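## Task

Undo the knot in the plastic bag's handles, then take exactly three pieces of fruit out and set them on the open table surface, leaving all remaining fruit inside the bag.

## Robot and tools

Robot: two arms, left_arm and right_arm, each with a parallel two-finger gripper. The fingers point along the gripper's +z axis and close along its y axis. end_effector_position is the spot between the pads, roughly 1 cm short of the fingertips.

Frames: the scene frame has its origin at table-top height, halfway between the nominal arm bases, a few cm behind the near table edge; +x points out over the table, +z up, and left_arm sits on the +y side (this is not the image left). Calibrated bases: left_arm at (+0.006, +0.333, +0.003) m, right_arm at (+0.002, -0.323, +0.009) m, both nearly level. Every hand pose, velocity and target an arm reports is in that arm's own base frame; fixed cameras and the table use the scene frame. Reported positions can be a few cm off, worse at long reach.

The shared row format (used by execute_actions and move): 14 plain numbers, each in [-1, 1], always all 14 even if one arm is idle. Order: dx, dy, dz, rx, ry, rz, opening for left_arm, then the same seven for right_arm. dx..rz are an offset, not a pose: they are measured from that arm's Hand target as it stood when the action or move began, along that arm's own base axes, and rotation is about the Hand target position. Scale: 1.0 = 0.6 m for dx, dy, dz and 180 degrees for the rotation; rx, ry, rz form a single rotation vector. Sending the same nonzero offset twice moves the arm twice. Six zeros re-request the current Hand target. opening is absolute, not an offset: +1 fully open (0.093 m), -1 closed. A 0 in the opening slot is a real command, so repeat the current opening to leave a gripper alone.

execute_actions(actions, cameras): actions is a list of actions; each action is a table of up to 15 rows, one row per 1/30 s step; a short table repeats its final row to fill 15 steps. Every row counts from the start pose of that action, not from the row before. cameras lists names (cam_high, cam_low, cam_left_wrist, cam_right_wrist, or ["all"]); an empty actions list returns images and the scene number by default.

move(target, speed, blend, opening_speed, grip_force, blocking, cameras): target is one 14-number row or a list of up to 15 rows, all counted from the same starting Hand targets. Straight-line paths, no obstacle avoidance, at most 10 s total. speed in m/s, 0.002 to 2.9, default 0.25 (turn rate twice that in rad/s), one value or one per target. blend in m rounds corners in a list; 0 stops at each. opening_speed is per second on the -1..+1 scale, at least 0.2. grip_force is newtons per pad, 10 to 50, one value or one per arm; in this task the pad force is capped near 25 to 37 N, and lower forces close slowly. blocking=false returns after about 0.5 s while motion continues. The result adds a move: line with the outcome (done, off_target, moving, held, fault) and any limits (limits=paced means the commanded pose was clipped; limits=held means steps were withheld).

wait(seconds 0 to 10): lets time pass with last commands held. stop(): brakes a running move. zoom_image(camera, region [x0, y0, x1, y1] in image pixels, at most 504 by 504) enlarges part of the newest image. finished_scene(scene 1 or 2) ends the scene permanently; only call it once the fruit is out and resting.

Results: end_effector_position (m) and end_effector_quat_wxyz per arm in its base frame; Hand target is the last commanded pose (after clipping) that the next offsets start from; the gripper often rests short of it, and the next command, even zeros, asks again, so add the missing gap as an offset if needed. Tool commands shows current commands. grip_measured is the finger motor on the opening scale: pads meet near -0.94, and each mm of object width adds about 0.0208; it may read up to 0.02 high. To grip firmly, command about 0.24 below the reading for the object's width (soft or round fruit and thin plastic may need lower); to release, command well above it. Joint positions end with the gripper gap in metres. Joint torques are in joint order, positive toward larger angles, and joints 1 to 3 wrap at ±28 N m. Joint velocities may read within noise.

Limits and motion: each step the commanded orientation is clipped to within 40 degrees of the measured one. Friction and weight can leave the gripper low, short or tilted; check the pose after each move and correct tilt. Small moves may not happen or may go sideways. Avoid paths near an arm's own base. Joint ranges (rad): waist -2.618 to 3.054, shoulder 0.000 to 3.142, elbow 0.000 to 3.142 (straight at 2.901), wrist pitch -1.571 to 1.571, wrist yaw -1.571 to 1.571, wrist roll -2.094 to 2.094.

Avoid: fruit or bag falling off or being left off the table (fails the task); dropping or flinging objects; fast contact and pressing far past a surface; striking the bar, plate (up to about 3 cm above the table) or rail near the bases; any collision or squeeze between the two arms, including one gripper closing on the other's fingers. Holding loads or stretching out heats motors: MOTOR HOT appears at 75 °C, at 90 °C an OVER-TEMPERATURE FAULT folds that arm away for the rest of the scene, and at 100 °C it collapses.

Cameras (all 896x504): cam_high and cam_low are fixed behind the arms; cam_left_wrist and cam_right_wrist ride on the grippers.

Each tool is called after "Request:" as name(argument=value, ...), one argument or row to a line, values as JSON.

## Session

Request:
execute_actions(
  actions=[],
)

Scene clock: 0.00 s.
left_arm: end_effector_position=(+0.3741, +0.0034, +0.1040) grip_measured=+1.000 end_effector_quat_wxyz=(+0.633, -0.038, +0.773, -0.015) | right_arm: end_effector_position=(+0.3710, +0.0100, +0.1145) grip_measured=+1.000 end_effector_quat_wxyz=(+0.645, -0.001, +0.764, -0.017)
Joint positions: left_arm=[-0.004 1.585 0.238 1.148 -0.03 -0.078 0.093] | right_arm=[0.069 1.545 0.227 1.149 0.092 -0.012 0.093]
Joint velocities: within noise
Joint torques (N m): no reading
Heat: left arm: 27 °C; right arm: 27 °C.
Hand target: left_arm +0.3746, +0.0021, +0.1044; +0.633, -0.036, +0.773, -0.016 | right_arm +0.3724, +0.0118, +0.1179; +0.649, -0.003, +0.761, -0.015
Tool commands: left_gripper/opening=+1.0 right_gripper/opening=+1.0

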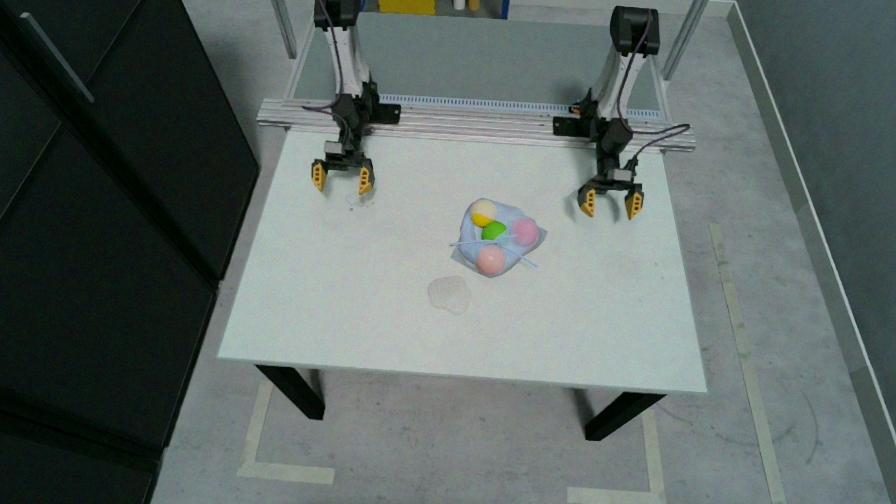

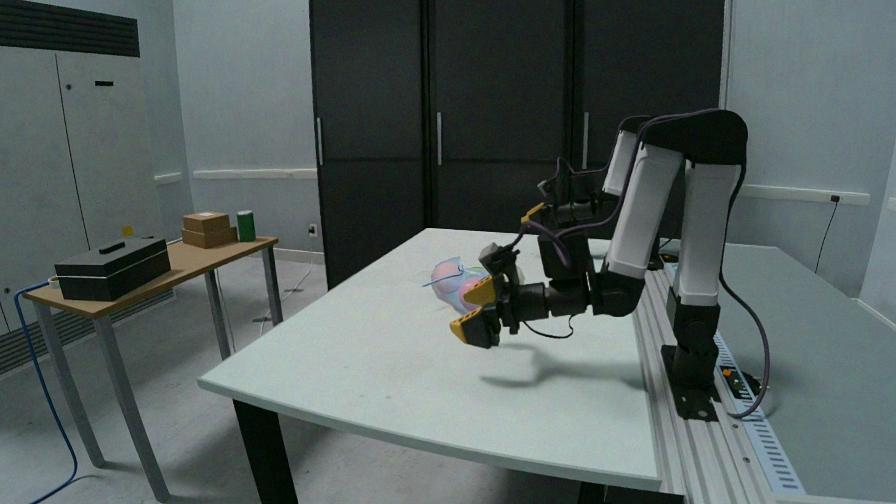

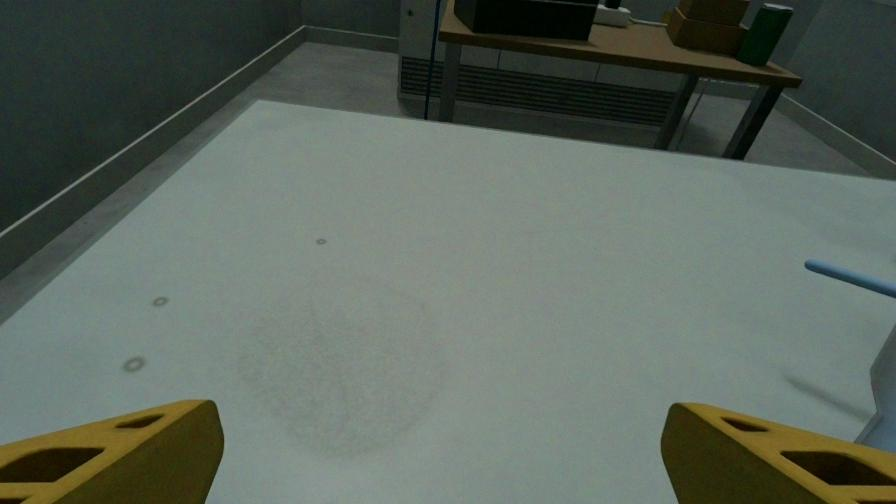

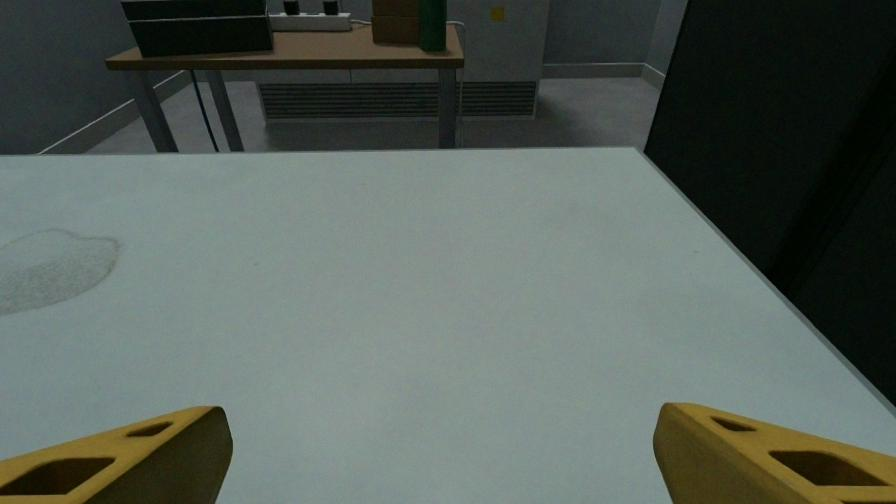

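Request:
zoom_image(
  camera="cam_high",
  region=[430, 180, 570, 290],
)

Request:
zoom_image(
  camera="cam_low",
  region=[400, 230, 560, 330],
)

Scaled by 3.600 from the camera's 896x504 image, which has a finer 1280x720 frame.

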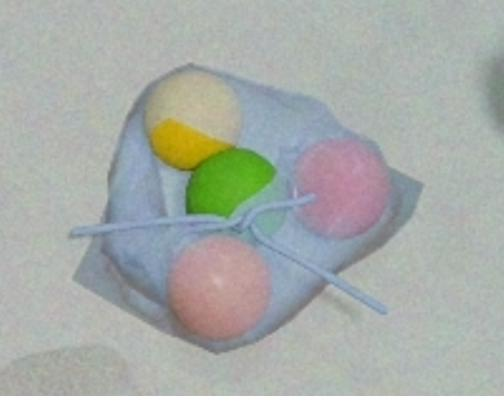

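Scaled by 3.150 from the camera's 896x504 image, which has a finer 1280x720 frame.

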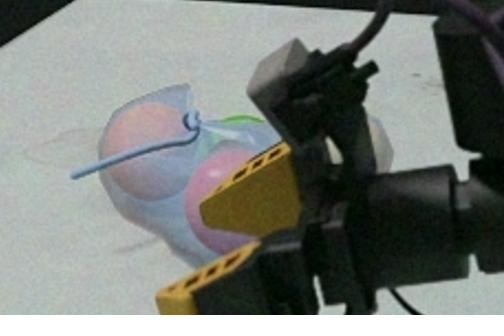

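Request:
move(
  target=[0,-0.47,0.3,0,0.25,0,1,0,0,0,0,0,0,1],
  cameras=["all"],
)

Request:
zoom_image(
  camera="cam_left_wrist",
  region=[250, 50, 650, 450],
)

Request:
zoom_image(
  camera="cam_low",
  region=[400, 230, 560, 330],
)

Scene clock: 5.23 s.
left_arm: end_effector_position=(+0.3766, -0.2745, +0.2907) grip_measured=+1.000 end_effector_quat_wxyz=(+0.307, -0.039, +0.951, -0.005) | right_arm: end_effector_position=(+0.3710, +0.0100, +0.1145) grip_measured=+1.000 end_effector_quat_wxyz=(+0.645, -0.001, +0.764, -0.017)
Joint positions: left_arm=[-0.783 2.146 2.586 -1.55 -0.436 -0.761 0.093] | right_arm=[0.069 1.545 0.227 1.149 0.092 -0.012 0.093]
Joint torques (N m): left_arm=[-0.29 -8.95 7.23 1.16 -0.14 -0.09] | right_arm=[0.03 -4.29 5.2 2.02 0.1 0.05]
Heat: left arm: 27 °C; right arm: 27 °C.
Hand target: left_arm +0.3744, -0.2800, +0.2845; +0.289, -0.040, +0.957, -0.001 | right_arm +0.3724, +0.0118, +0.1179; +0.649, -0.003, +0.761, -0.015
Off the commanded pose: left_arm 0.009 m, 2 deg | right_arm 0.004 m, 1 deg.
joint sent to its limit (left arm) — joint 4 (wrist pitch), lower limit. The joint targets still meet the commanded pose.
move: done
camera_calibration:
cam_left_wrist: T_world_to_cam=[[0.0858013, -0.99473, 0.056124, -0.322793], [-0.974451, -0.0955212, -0.203277, 0.439214], [0.207567, -0.0372487, -0.977511, 0.280836], [0, 0, 0, 1]] pos_world=[0.397396, -0.268677, 0.38192]

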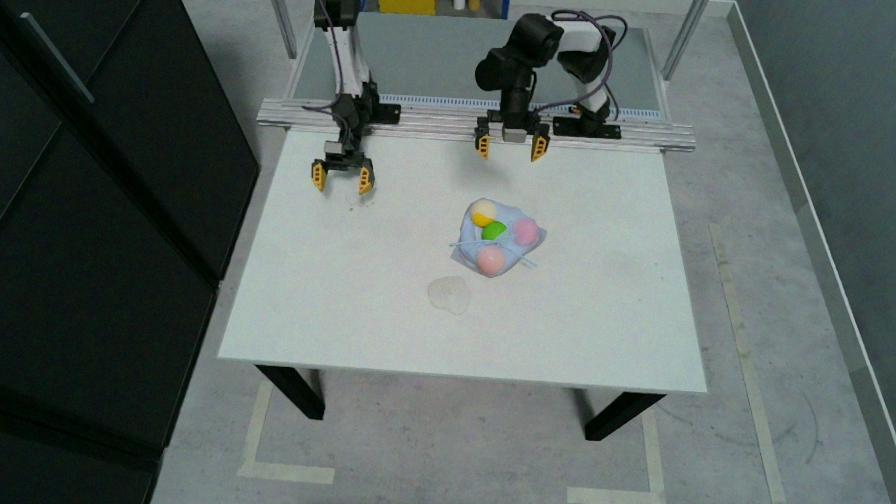

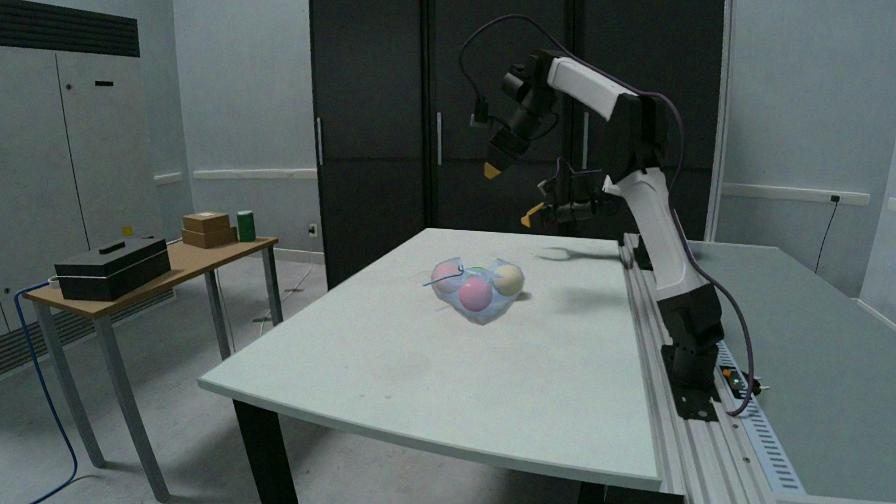

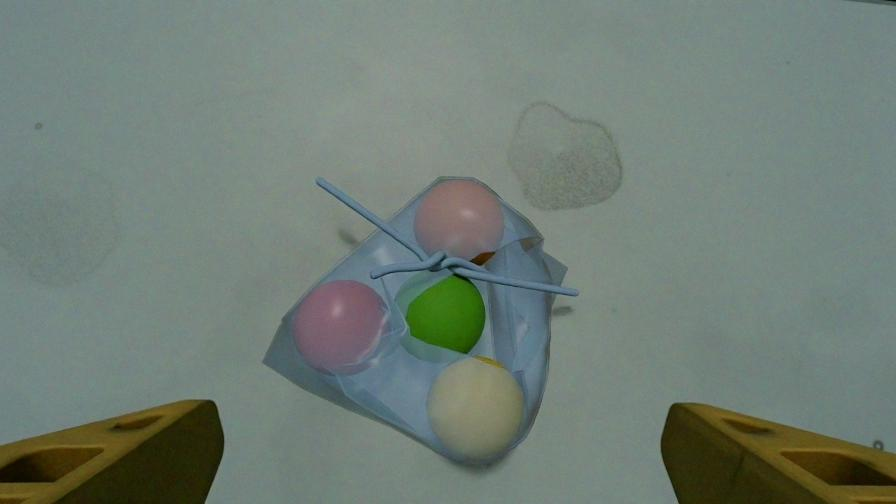

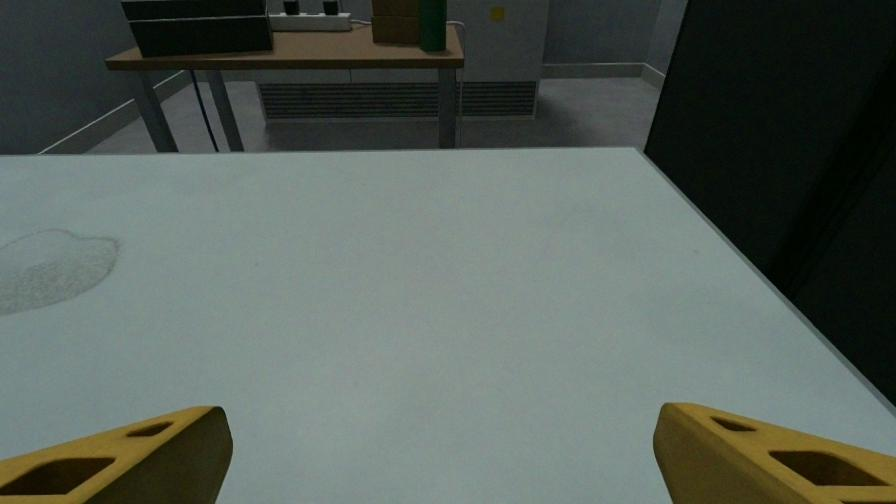

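Scaled by 1.260 from the camera's 896x504 image, which has a finer 1280x720 frame.

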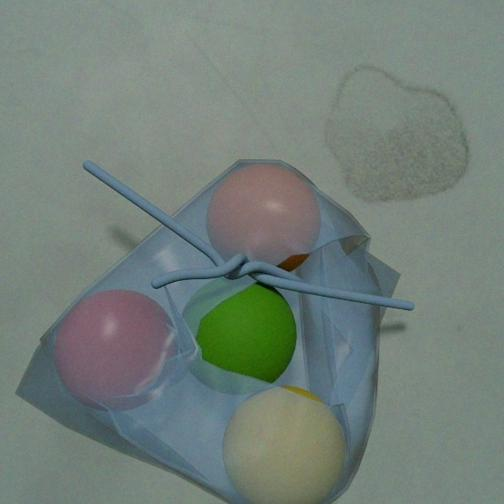

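Scaled by 3.150 from the camera's 896x504 image, which has a finer 1280x720 frame.

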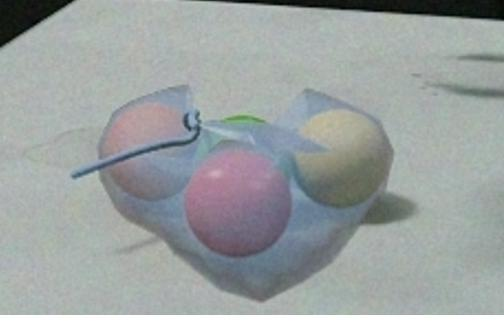

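Request:
zoom_image(
  camera="cam_left_wrist",
  region=[300, 170, 600, 340],
)

Request:
zoom_image(
  camera="cam_left_wrist",
  region=[390, 220, 510, 310],
)

Scaled by 1.680 from the camera's 896x504 image, which has a finer 1280x720 frame.

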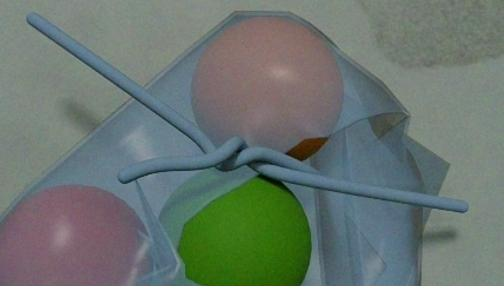

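Scaled by 4.200 from the camera's 896x504 image, which has a finer 1280x720 frame.

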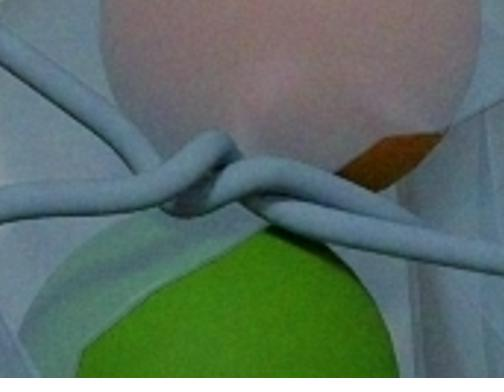

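Request:
move(
  target=[0.128,0.049,-0.224,0.148,0.147,-0.510,-0.3,0,0,0,0,0,0,1],
  cameras=["cam_high","cam_low","cam_left_wrist"],
)

Request:
zoom_image(
  camera="cam_low",
  region=[400, 190, 560, 330],
)

Scene clock: 15.57 s.
left_arm: end_effector_position=(+0.4501, -0.2508, +0.1554) grip_measured=-0.298 end_effector_quat_wxyz=(+0.124, +0.696, +0.706, +0.030) | right_arm: end_effector_position=(+0.3710, +0.0100, +0.1145) grip_measured=+1.000 end_effector_quat_wxyz=(+0.645, -0.001, +0.764, -0.017)
Joint positions: left_arm=[-0.506 2.489 2.727 -1.552 0.009 1.05 0.031] | right_arm=[0.069 1.545 0.227 1.149 0.092 -0.012 0.093]
Joint torques (N m): left_arm=[0.25 -11.4 7.94 0.77 0.04 0.11] | right_arm=[0.02 -4.22 5.27 2 0.06 0.07]
Heat: left arm: 28 °C; right arm: 29 °C.
Hand target: left_arm +0.4513, -0.2506, +0.1501; +0.000, +0.707, +0.707, -0.001 | right_arm +0.3724, +0.0118, +0.1179; +0.649, -0.003, +0.761, -0.015
Off the commanded pose: left_arm 0.005 m, 15 deg | right_arm 0.004 m, 1 deg.
joint sent to its limit (left arm) — joint 4 (wrist pitch), lower limit. The joint targets are off in orientation, not in position.
move: off_target (left_arm)
camera_calibration:
cam_left_wrist: T_world_to_cam=[[-0.977925, -0.0520228, -0.202378, 0.457402], [-0.106012, 0.958134, 0.26597, 0.286088], [0.180069, 0.281553, -0.942498, 0.221005], [0, 0, 0, 1]] pos_world=[0.437837, -0.31254, 0.224775]
Images, in order (width x height): cam_high 896x504, cam_low 896x504, cam_left_wrist 896x504.

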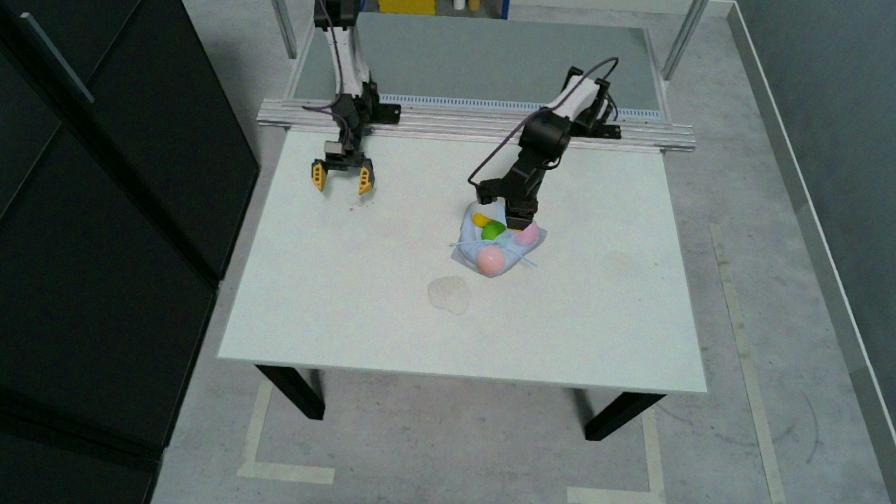

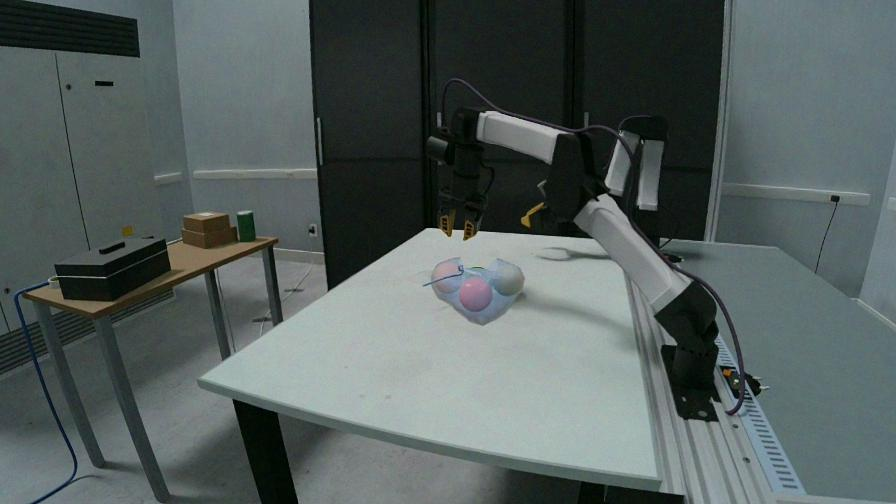

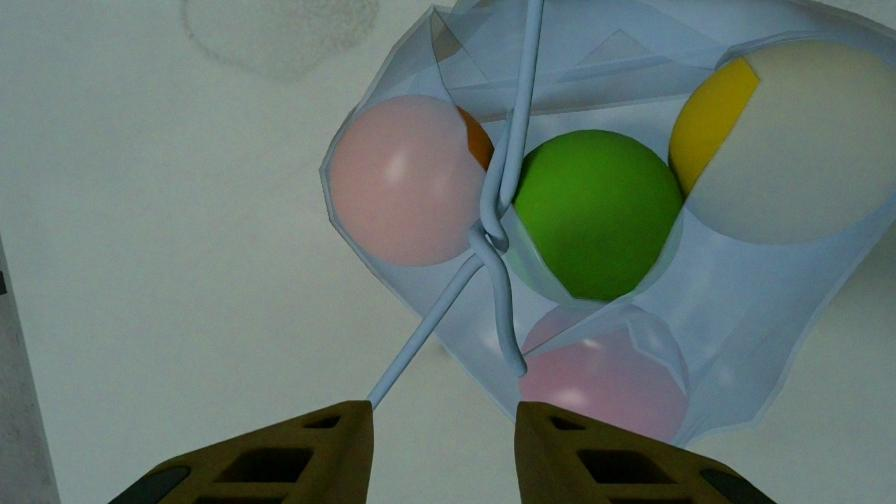

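Scaled by 3.150 from the camera's 896x504 image, which has a finer 1280x720 frame.

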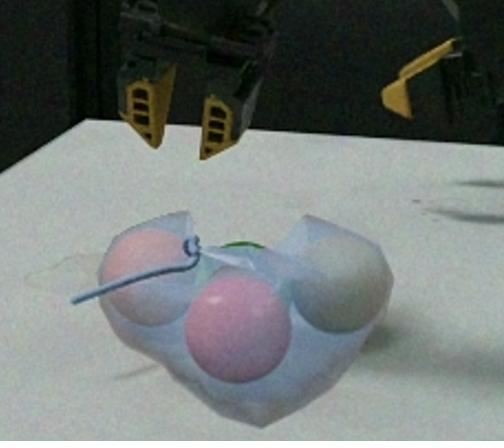

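Request:
move(
  target=[-0.0127,0,-0.08,0,0,0,-0.5,0,0,0,0,0,0,1],
  cameras=["cam_low","cam_left_wrist"],
  speed=0.12,
)

Request:
zoom_image(
  camera="cam_low",
  region=[400, 190, 560, 330],
)

Scene clock: 18.47 s.
left_arm: end_effector_position=(+0.4495, -0.2505, +0.1182) grip_measured=-0.498 end_effector_quat_wxyz=(+0.085, +0.700, +0.709, +0.019) | right_arm: end_effector_position=(+0.3710, +0.0100, +0.1145) grip_measured=+1.000 end_effector_quat_wxyz=(+0.645, -0.001, +0.764, -0.017)
Joint positions: left_arm=[-0.506 2.555 2.711 -1.553 0.009 1.051 0.021] | right_arm=[0.069 1.545 0.227 1.149 0.092 -0.012 0.093]
Joint torques (N m): left_arm=[-0.44 -11.77 4.71 0.63 0.02 0.06] | right_arm=[-0.01 -4.18 5.19 2.01 0.06 0.07]
Heat: left arm: 29 °C; right arm: 29 °C.
Hand target: left_arm +0.4437, -0.2506, +0.1022; +0.000, +0.707, +0.707, -0.001 | right_arm +0.3724, +0.0118, +0.1179; +0.649, -0.003, +0.761, -0.015
Off the commanded pose: left_arm 0.017 m, 10 deg | right_arm 0.004 m, 1 deg.
joint sent to its limit (left arm) — joint 4 (wrist pitch), lower limit. The joint targets are off in orientation, not in position.
move: off_target (left_arm)
camera_calibration:
cam_left_wrist: T_world_to_cam=[[-0.990046, -0.044854, -0.133403, 0.448466], [-0.0847929, 0.946617, 0.311007, 0.277799], [0.112332, 0.319223, -0.940998, 0.225748], [0, 0, 0, 1]] pos_world=[0.442199, -0.314918, 0.185858]
Images, in order (width x height): cam_low 896x504, cam_left_wrist 896x504.

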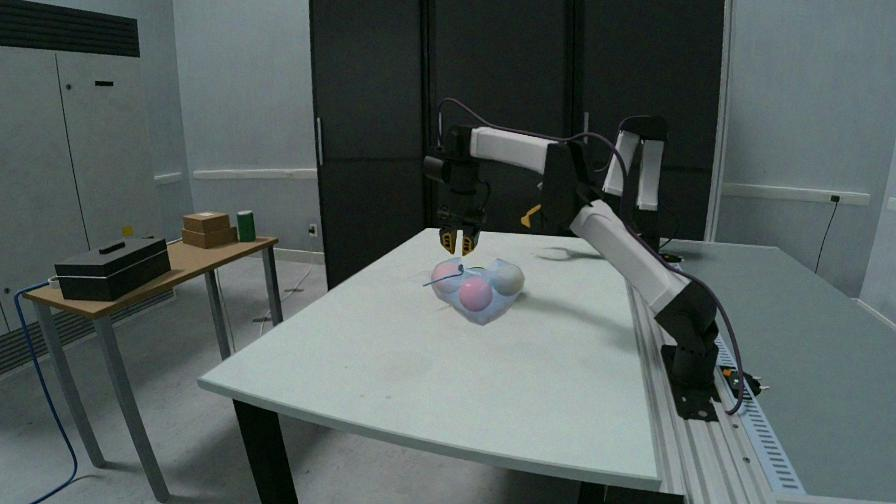

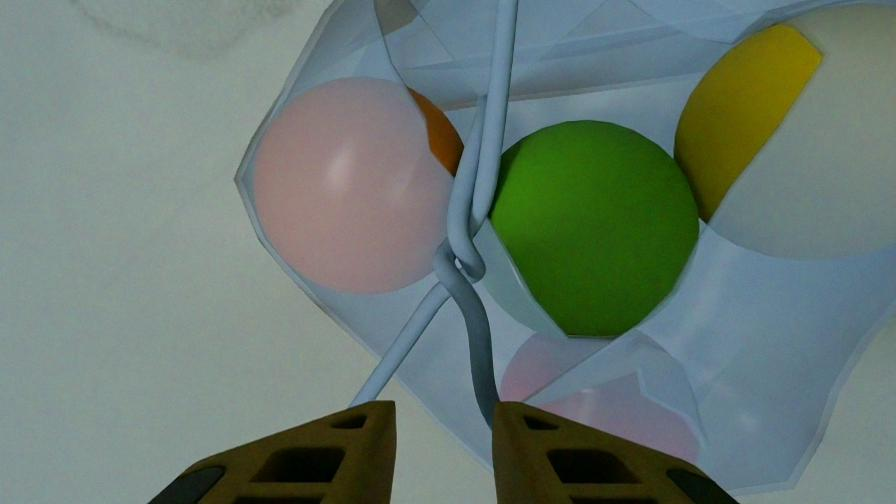

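Scaled by 3.150 from the camera's 896x504 image, which has a finer 1280x720 frame.

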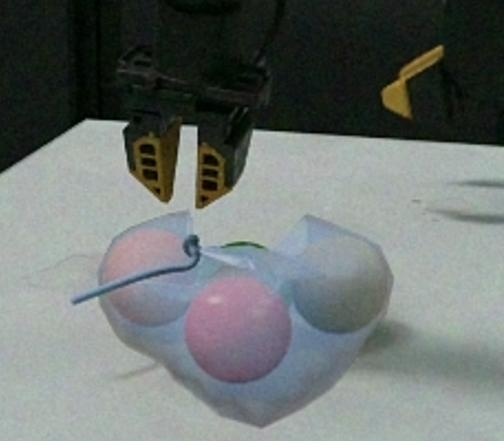

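Request:
move(
  target=[-0.005,-0.0125,-0.045,0,0,0,-0.5,0,0,0,0,0,0,1],
  cameras=["cam_low","cam_left_wrist"],
  speed=0.08,
)

Request:
zoom_image(
  camera="cam_low",
  region=[400, 190, 560, 330],
)

Scene clock: 20.17 s.
left_arm: end_effector_position=(+0.4464, -0.2544, +0.0867) grip_measured=-0.498 end_effector_quat_wxyz=(+0.054, +0.704, +0.708, +0.010) | right_arm: end_effector_position=(+0.3710, +0.0100, +0.1145) grip_measured=+1.000 end_effector_quat_wxyz=(+0.645, -0.001, +0.764, -0.017)
Joint positions: left_arm=[-0.515 2.619 2.711 -1.553 0.009 1.051 0.021] | right_arm=[0.069 1.545 0.227 1.149 0.092 -0.012 0.093]
Joint torques (N m): left_arm=[-0.9 -11.95 6.22 0.48 0 -0.09] | right_arm=[0.02 -4.16 5.22 2.03 0.09 0.07]
Heat: left arm: 30 °C; right arm: 29 °C.
Hand target: left_arm +0.4408, -0.2581, +0.0752; +0.000, +0.707, +0.707, -0.001 | right_arm +0.3724, +0.0118, +0.1179; +0.649, -0.003, +0.761, -0.015
Off the commanded pose: left_arm 0.013 m, 6 deg | right_arm 0.004 m, 1 deg.
joint sent to its limit (left arm) — joint 4 (wrist pitch), lower limit. The joint targets are off in orientation, not in position.
move: off_target (left_arm)
camera_calibration:
cam_left_wrist: T_world_to_cam=[[-0.996355, -0.0321177, -0.0790293, 0.442313], [-0.0575241, 0.937056, 0.344408, 0.273567], [0.0629933, 0.347698, -0.935488, 0.226524], [0, 0, 0, 1]] pos_world=[0.442168, -0.320903, 0.152647]
Images, in order (width x height): cam_low 896x504, cam_left_wrist 896x504.

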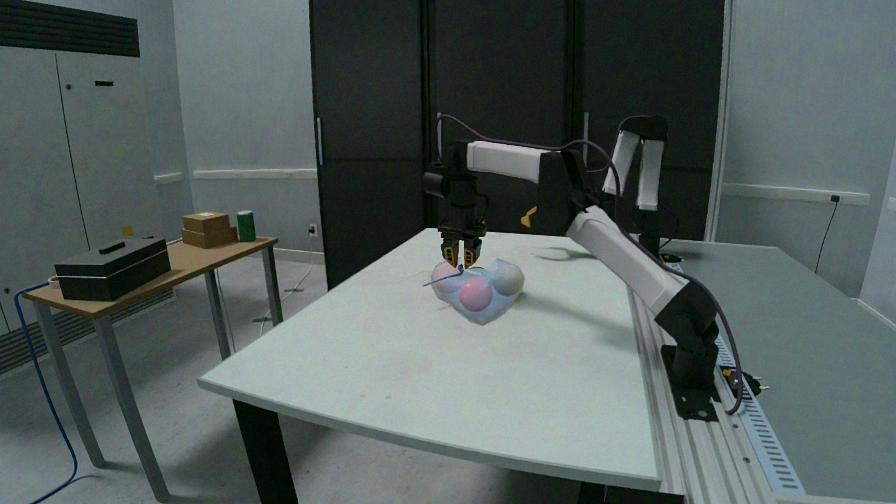

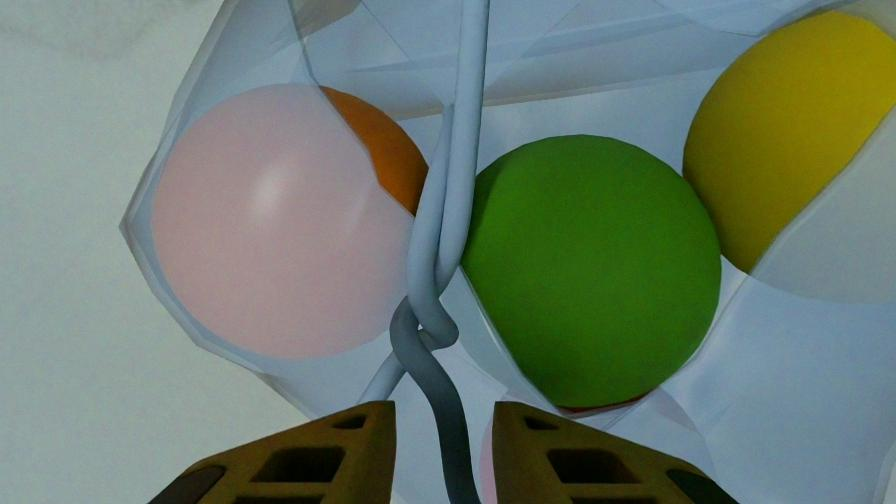

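Scaled by 3.150 from the camera's 896x504 image, which has a finer 1280x720 frame.

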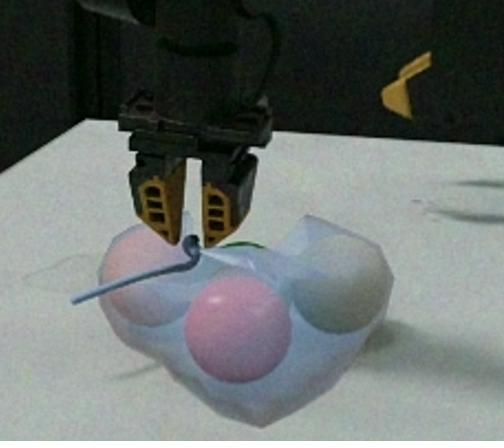

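Request:
move(
  target=[0,0.008,-0.018,0,0,0,-0.5,0,0,0,0,0,0,1],
  cameras=["cam_left_wrist"],
  speed=0.08,
)

Request:
move(
  target=[0,0,0,0,0,0,-1,0,0,0,0,0,0,1],
  cameras=["cam_low","cam_left_wrist"],
  opening_speed=0.5,
)

Request:
zoom_image(
  camera="cam_low",
  region=[400, 190, 560, 330],
)

Scene clock: 21.57 s.
left_arm: end_effector_position=(+0.4459, -0.2541, +0.0790) grip_measured=-0.498 end_effector_quat_wxyz=(+0.047, +0.705, +0.708, +0.008) | right_arm: end_effector_position=(+0.3710, +0.0100, +0.1145) grip_measured=+1.000 end_effector_quat_wxyz=(+0.645, -0.001, +0.764, -0.017)
Joint positions: left_arm=[-0.515 2.634 2.711 -1.553 0.009 1.051 0.021] | right_arm=[0.069 1.545 0.227 1.149 0.092 -0.012 0.093]
Joint torques (N m): left_arm=[-0.23 -12.05 5.37 0.47 0.02 0] | right_arm=[-0.01 -4.25 5.24 2.01 0.06 0.03]
Heat: left arm: 30 °C; right arm: 30 °C.
Hand target: left_arm +0.4407, -0.2532, +0.0644; +0.000, +0.707, +0.707, -0.001 | right_arm +0.3724, +0.0118, +0.1179; +0.649, -0.003, +0.761, -0.015
Off the commanded pose: left_arm 0.016 m, 5 deg | right_arm 0.004 m, 1 deg.
joint sent to its limit (left arm) — joint 4 (wrist pitch), lower limit. The joint targets are off in orientation, not in position.
move: off_target (left_arm)
camera_calibration:
cam_left_wrist: T_world_to_cam=[[-0.99736, -0.0315635, -0.0653977, 0.440703], [-0.052688, 0.934288, 0.352603, 0.272385], [0.0499709, 0.355118, -0.933485, 0.22675], [0, 0, 0, 1]] pos_world=[0.44256, -0.321099, 0.144445]
Images, in order (width x height): cam_left_wrist 896x504.

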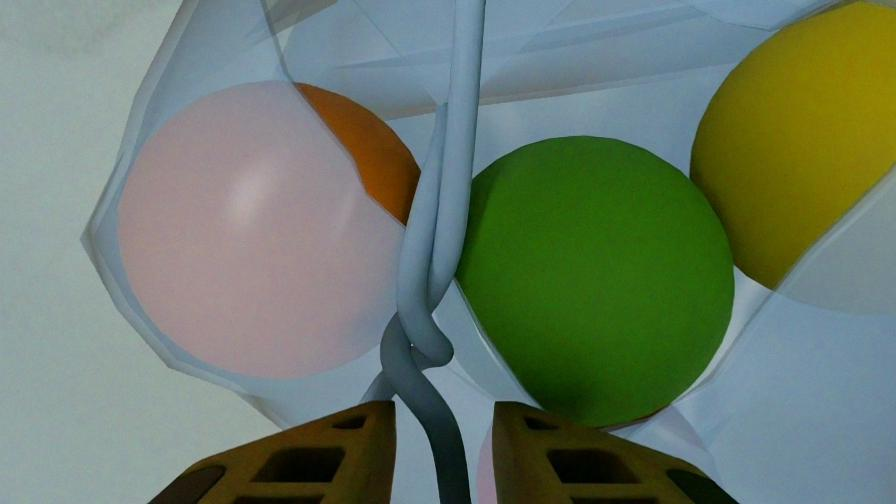

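Scene clock: 22.77 s.
left_arm: end_effector_position=(+0.4459, -0.2541, +0.0790) grip_measured=-0.900 end_effector_quat_wxyz=(+0.047, +0.705, +0.708, +0.008) | right_arm: end_effector_position=(+0.3710, +0.0100, +0.1145) grip_measured=+1.000 end_effector_quat_wxyz=(+0.645, -0.001, +0.764, -0.017)
Joint positions: left_arm=[-0.515 2.634 2.711 -1.553 0.009 1.051 0.002] | right_arm=[0.069 1.545 0.227 1.149 0.092 -0.012 0.093]
Joint torques (N m): left_arm=[-0.21 -12.04 5.42 0.46 0 0] | right_arm=[0.01 -4.27 5.22 2.03 0.05 0.07]
Heat: left arm: 30 °C; right arm: 30 °C.
Hand target: left_arm +0.4407, -0.2532, +0.0644; +0.000, +0.707, +0.707, -0.001 | right_arm +0.3724, +0.0118, +0.1179; +0.649, -0.003, +0.761, -0.015
Off the commanded pose: left_arm 0.016 m, 5 deg | right_arm 0.004 m, 1 deg.
joint sent to its limit (left arm) — joint 4 (wrist pitch), lower limit. The joint targets are off in orientation, not in position.
move: off_target (left_arm)
camera_calibration:
cam_left_wrist: T_world_to_cam=[[-0.99736, -0.0315635, -0.0653977, 0.440703], [-0.052688, 0.934288, 0.352603, 0.272385], [0.0499709, 0.355118, -0.933485, 0.22675], [0, 0, 0, 1]] pos_world=[0.44256, -0.321099, 0.144445]
Images, in order (width x height): cam_low 896x504, cam_left_wrist 896x504.

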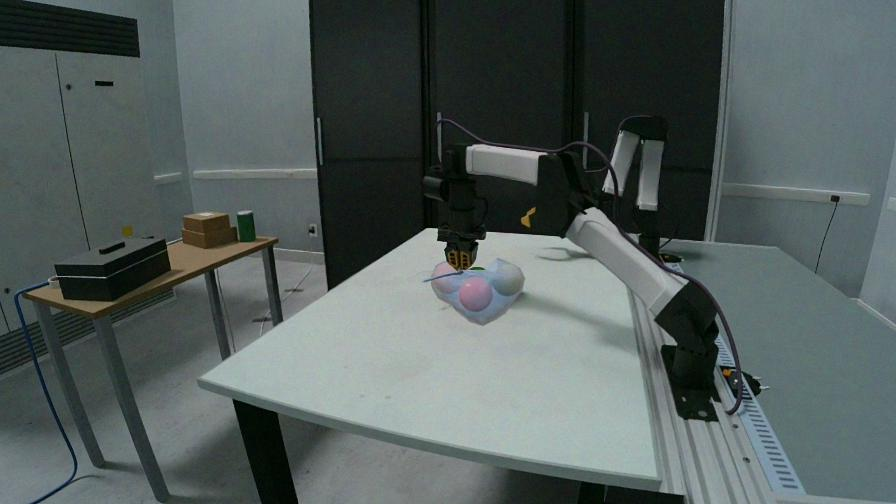

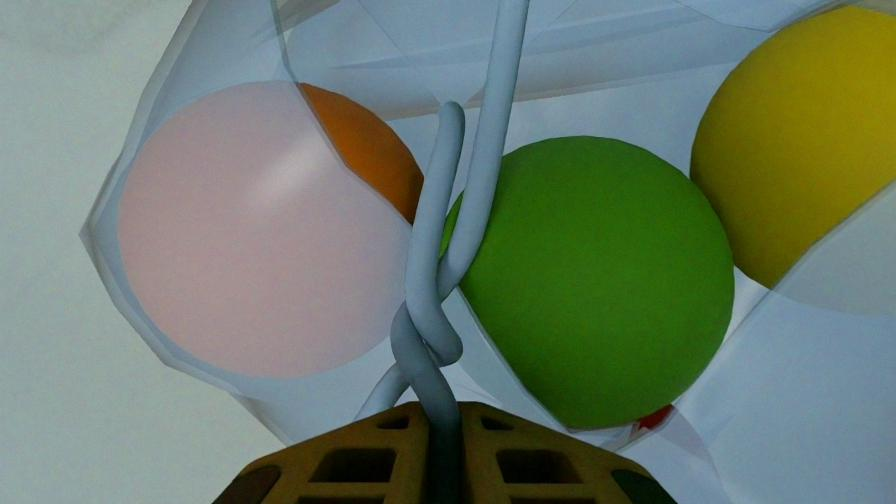

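Scaled by 3.150 from the camera's 896x504 image, which has a finer 1280x720 frame.

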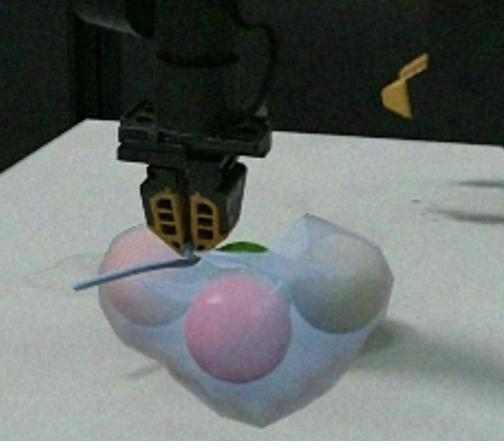

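Request:
move(
  target=[0,0.05,0.083,0,0,0,-1,0,0,0,0,0,0,1],
  cameras=["all"],
  speed=0.04,
)

Request:
zoom_image(
  camera="cam_low",
  region=[400, 190, 560, 330],
)

Scene clock: 25.10 s.
left_arm: end_effector_position=(+0.4446, -0.2278, +0.0987) grip_measured=-0.900 end_effector_quat_wxyz=(+0.044, +0.702, +0.710, +0.009) | right_arm: end_effector_position=(+0.3710, +0.0100, +0.1145) grip_measured=+1.000 end_effector_quat_wxyz=(+0.645, -0.001, +0.764, -0.017)
Joint positions: left_arm=[-0.47 2.542 2.614 -1.554 0.009 1.089 0.002] | right_arm=[0.069 1.545 0.227 1.149 0.092 -0.012 0.093]
Joint torques (N m): left_arm=[0.36 -16.73 4.62 0.46 0.03 0.15] | right_arm=[0.03 -4.19 5.22 1.99 0.07 0.04]
Heat: left arm: 32 °C; right arm: 30 °C.
Hand target: left_arm +0.4407, -0.2233, +0.1140; +0.000, +0.707, +0.707, -0.001 | right_arm +0.3724, +0.0118, +0.1179; +0.649, -0.003, +0.761, -0.015
Off the commanded pose: left_arm 0.017 m, 5 deg | right_arm 0.004 m, 1 deg.
joint sent to its limit (left arm) — joint 4 (wrist pitch), lower limit. The joint targets are off in orientation, not in position.
move: off_target (left_arm)
camera_calibration:
cam_left_wrist: T_world_to_cam=[[-0.997264, -0.0378043, -0.0635172, 0.439995], [-0.0581027, 0.932113, 0.357476, 0.242206], [0.0456911, 0.360188, -0.93176, 0.238667], [0, 0, 0, 1]] pos_world=[0.441959, -0.295095, 0.163745]

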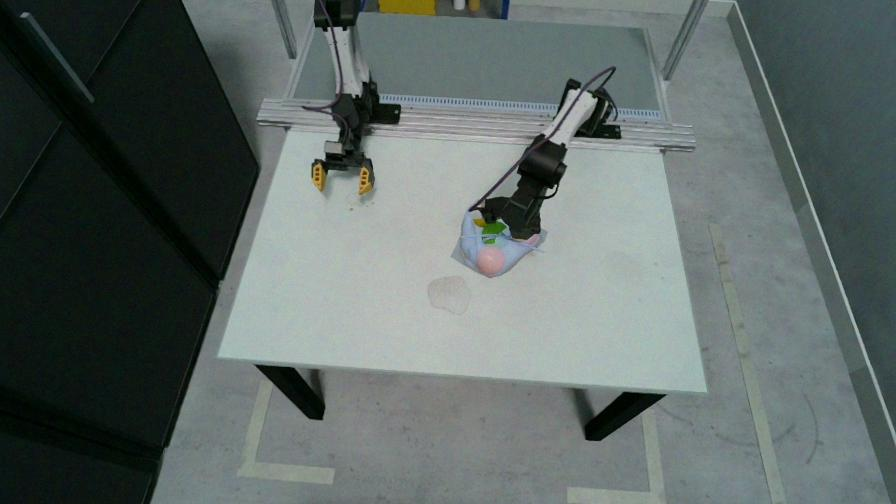

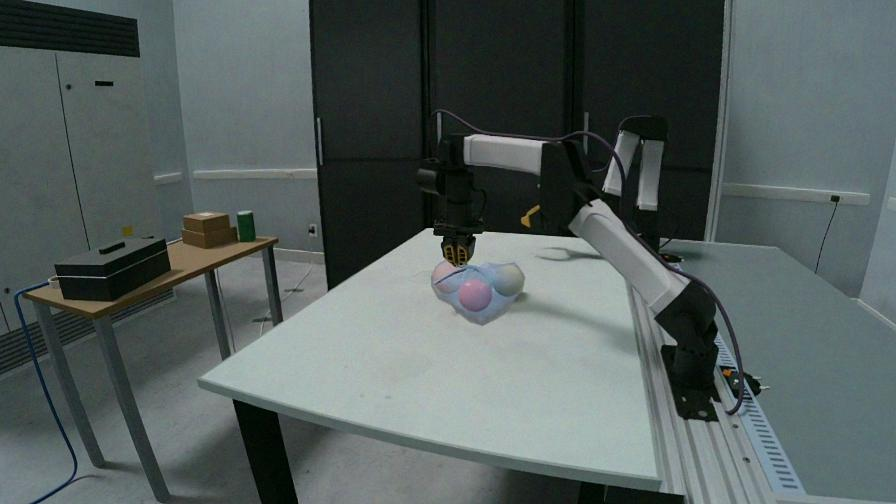

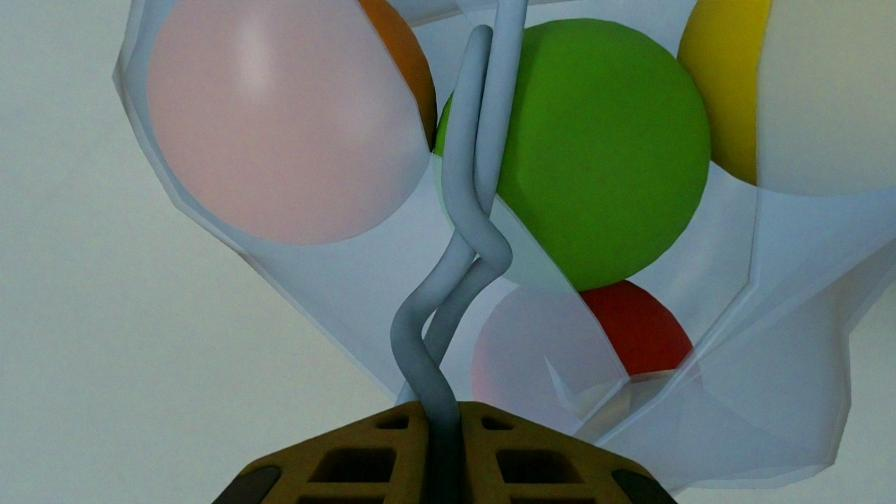

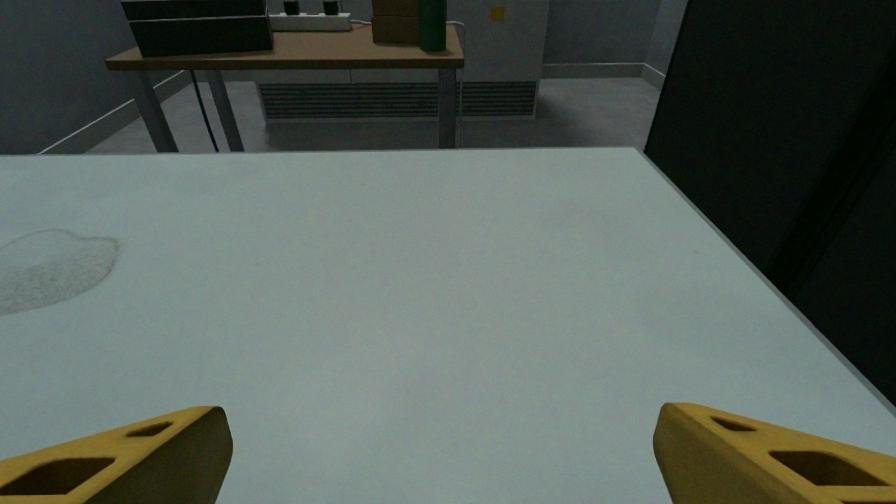

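Scaled by 3.150 from the camera's 896x504 image, which has a finer 1280x720 frame.

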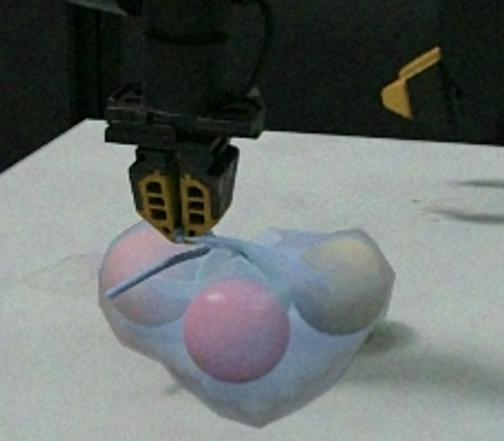

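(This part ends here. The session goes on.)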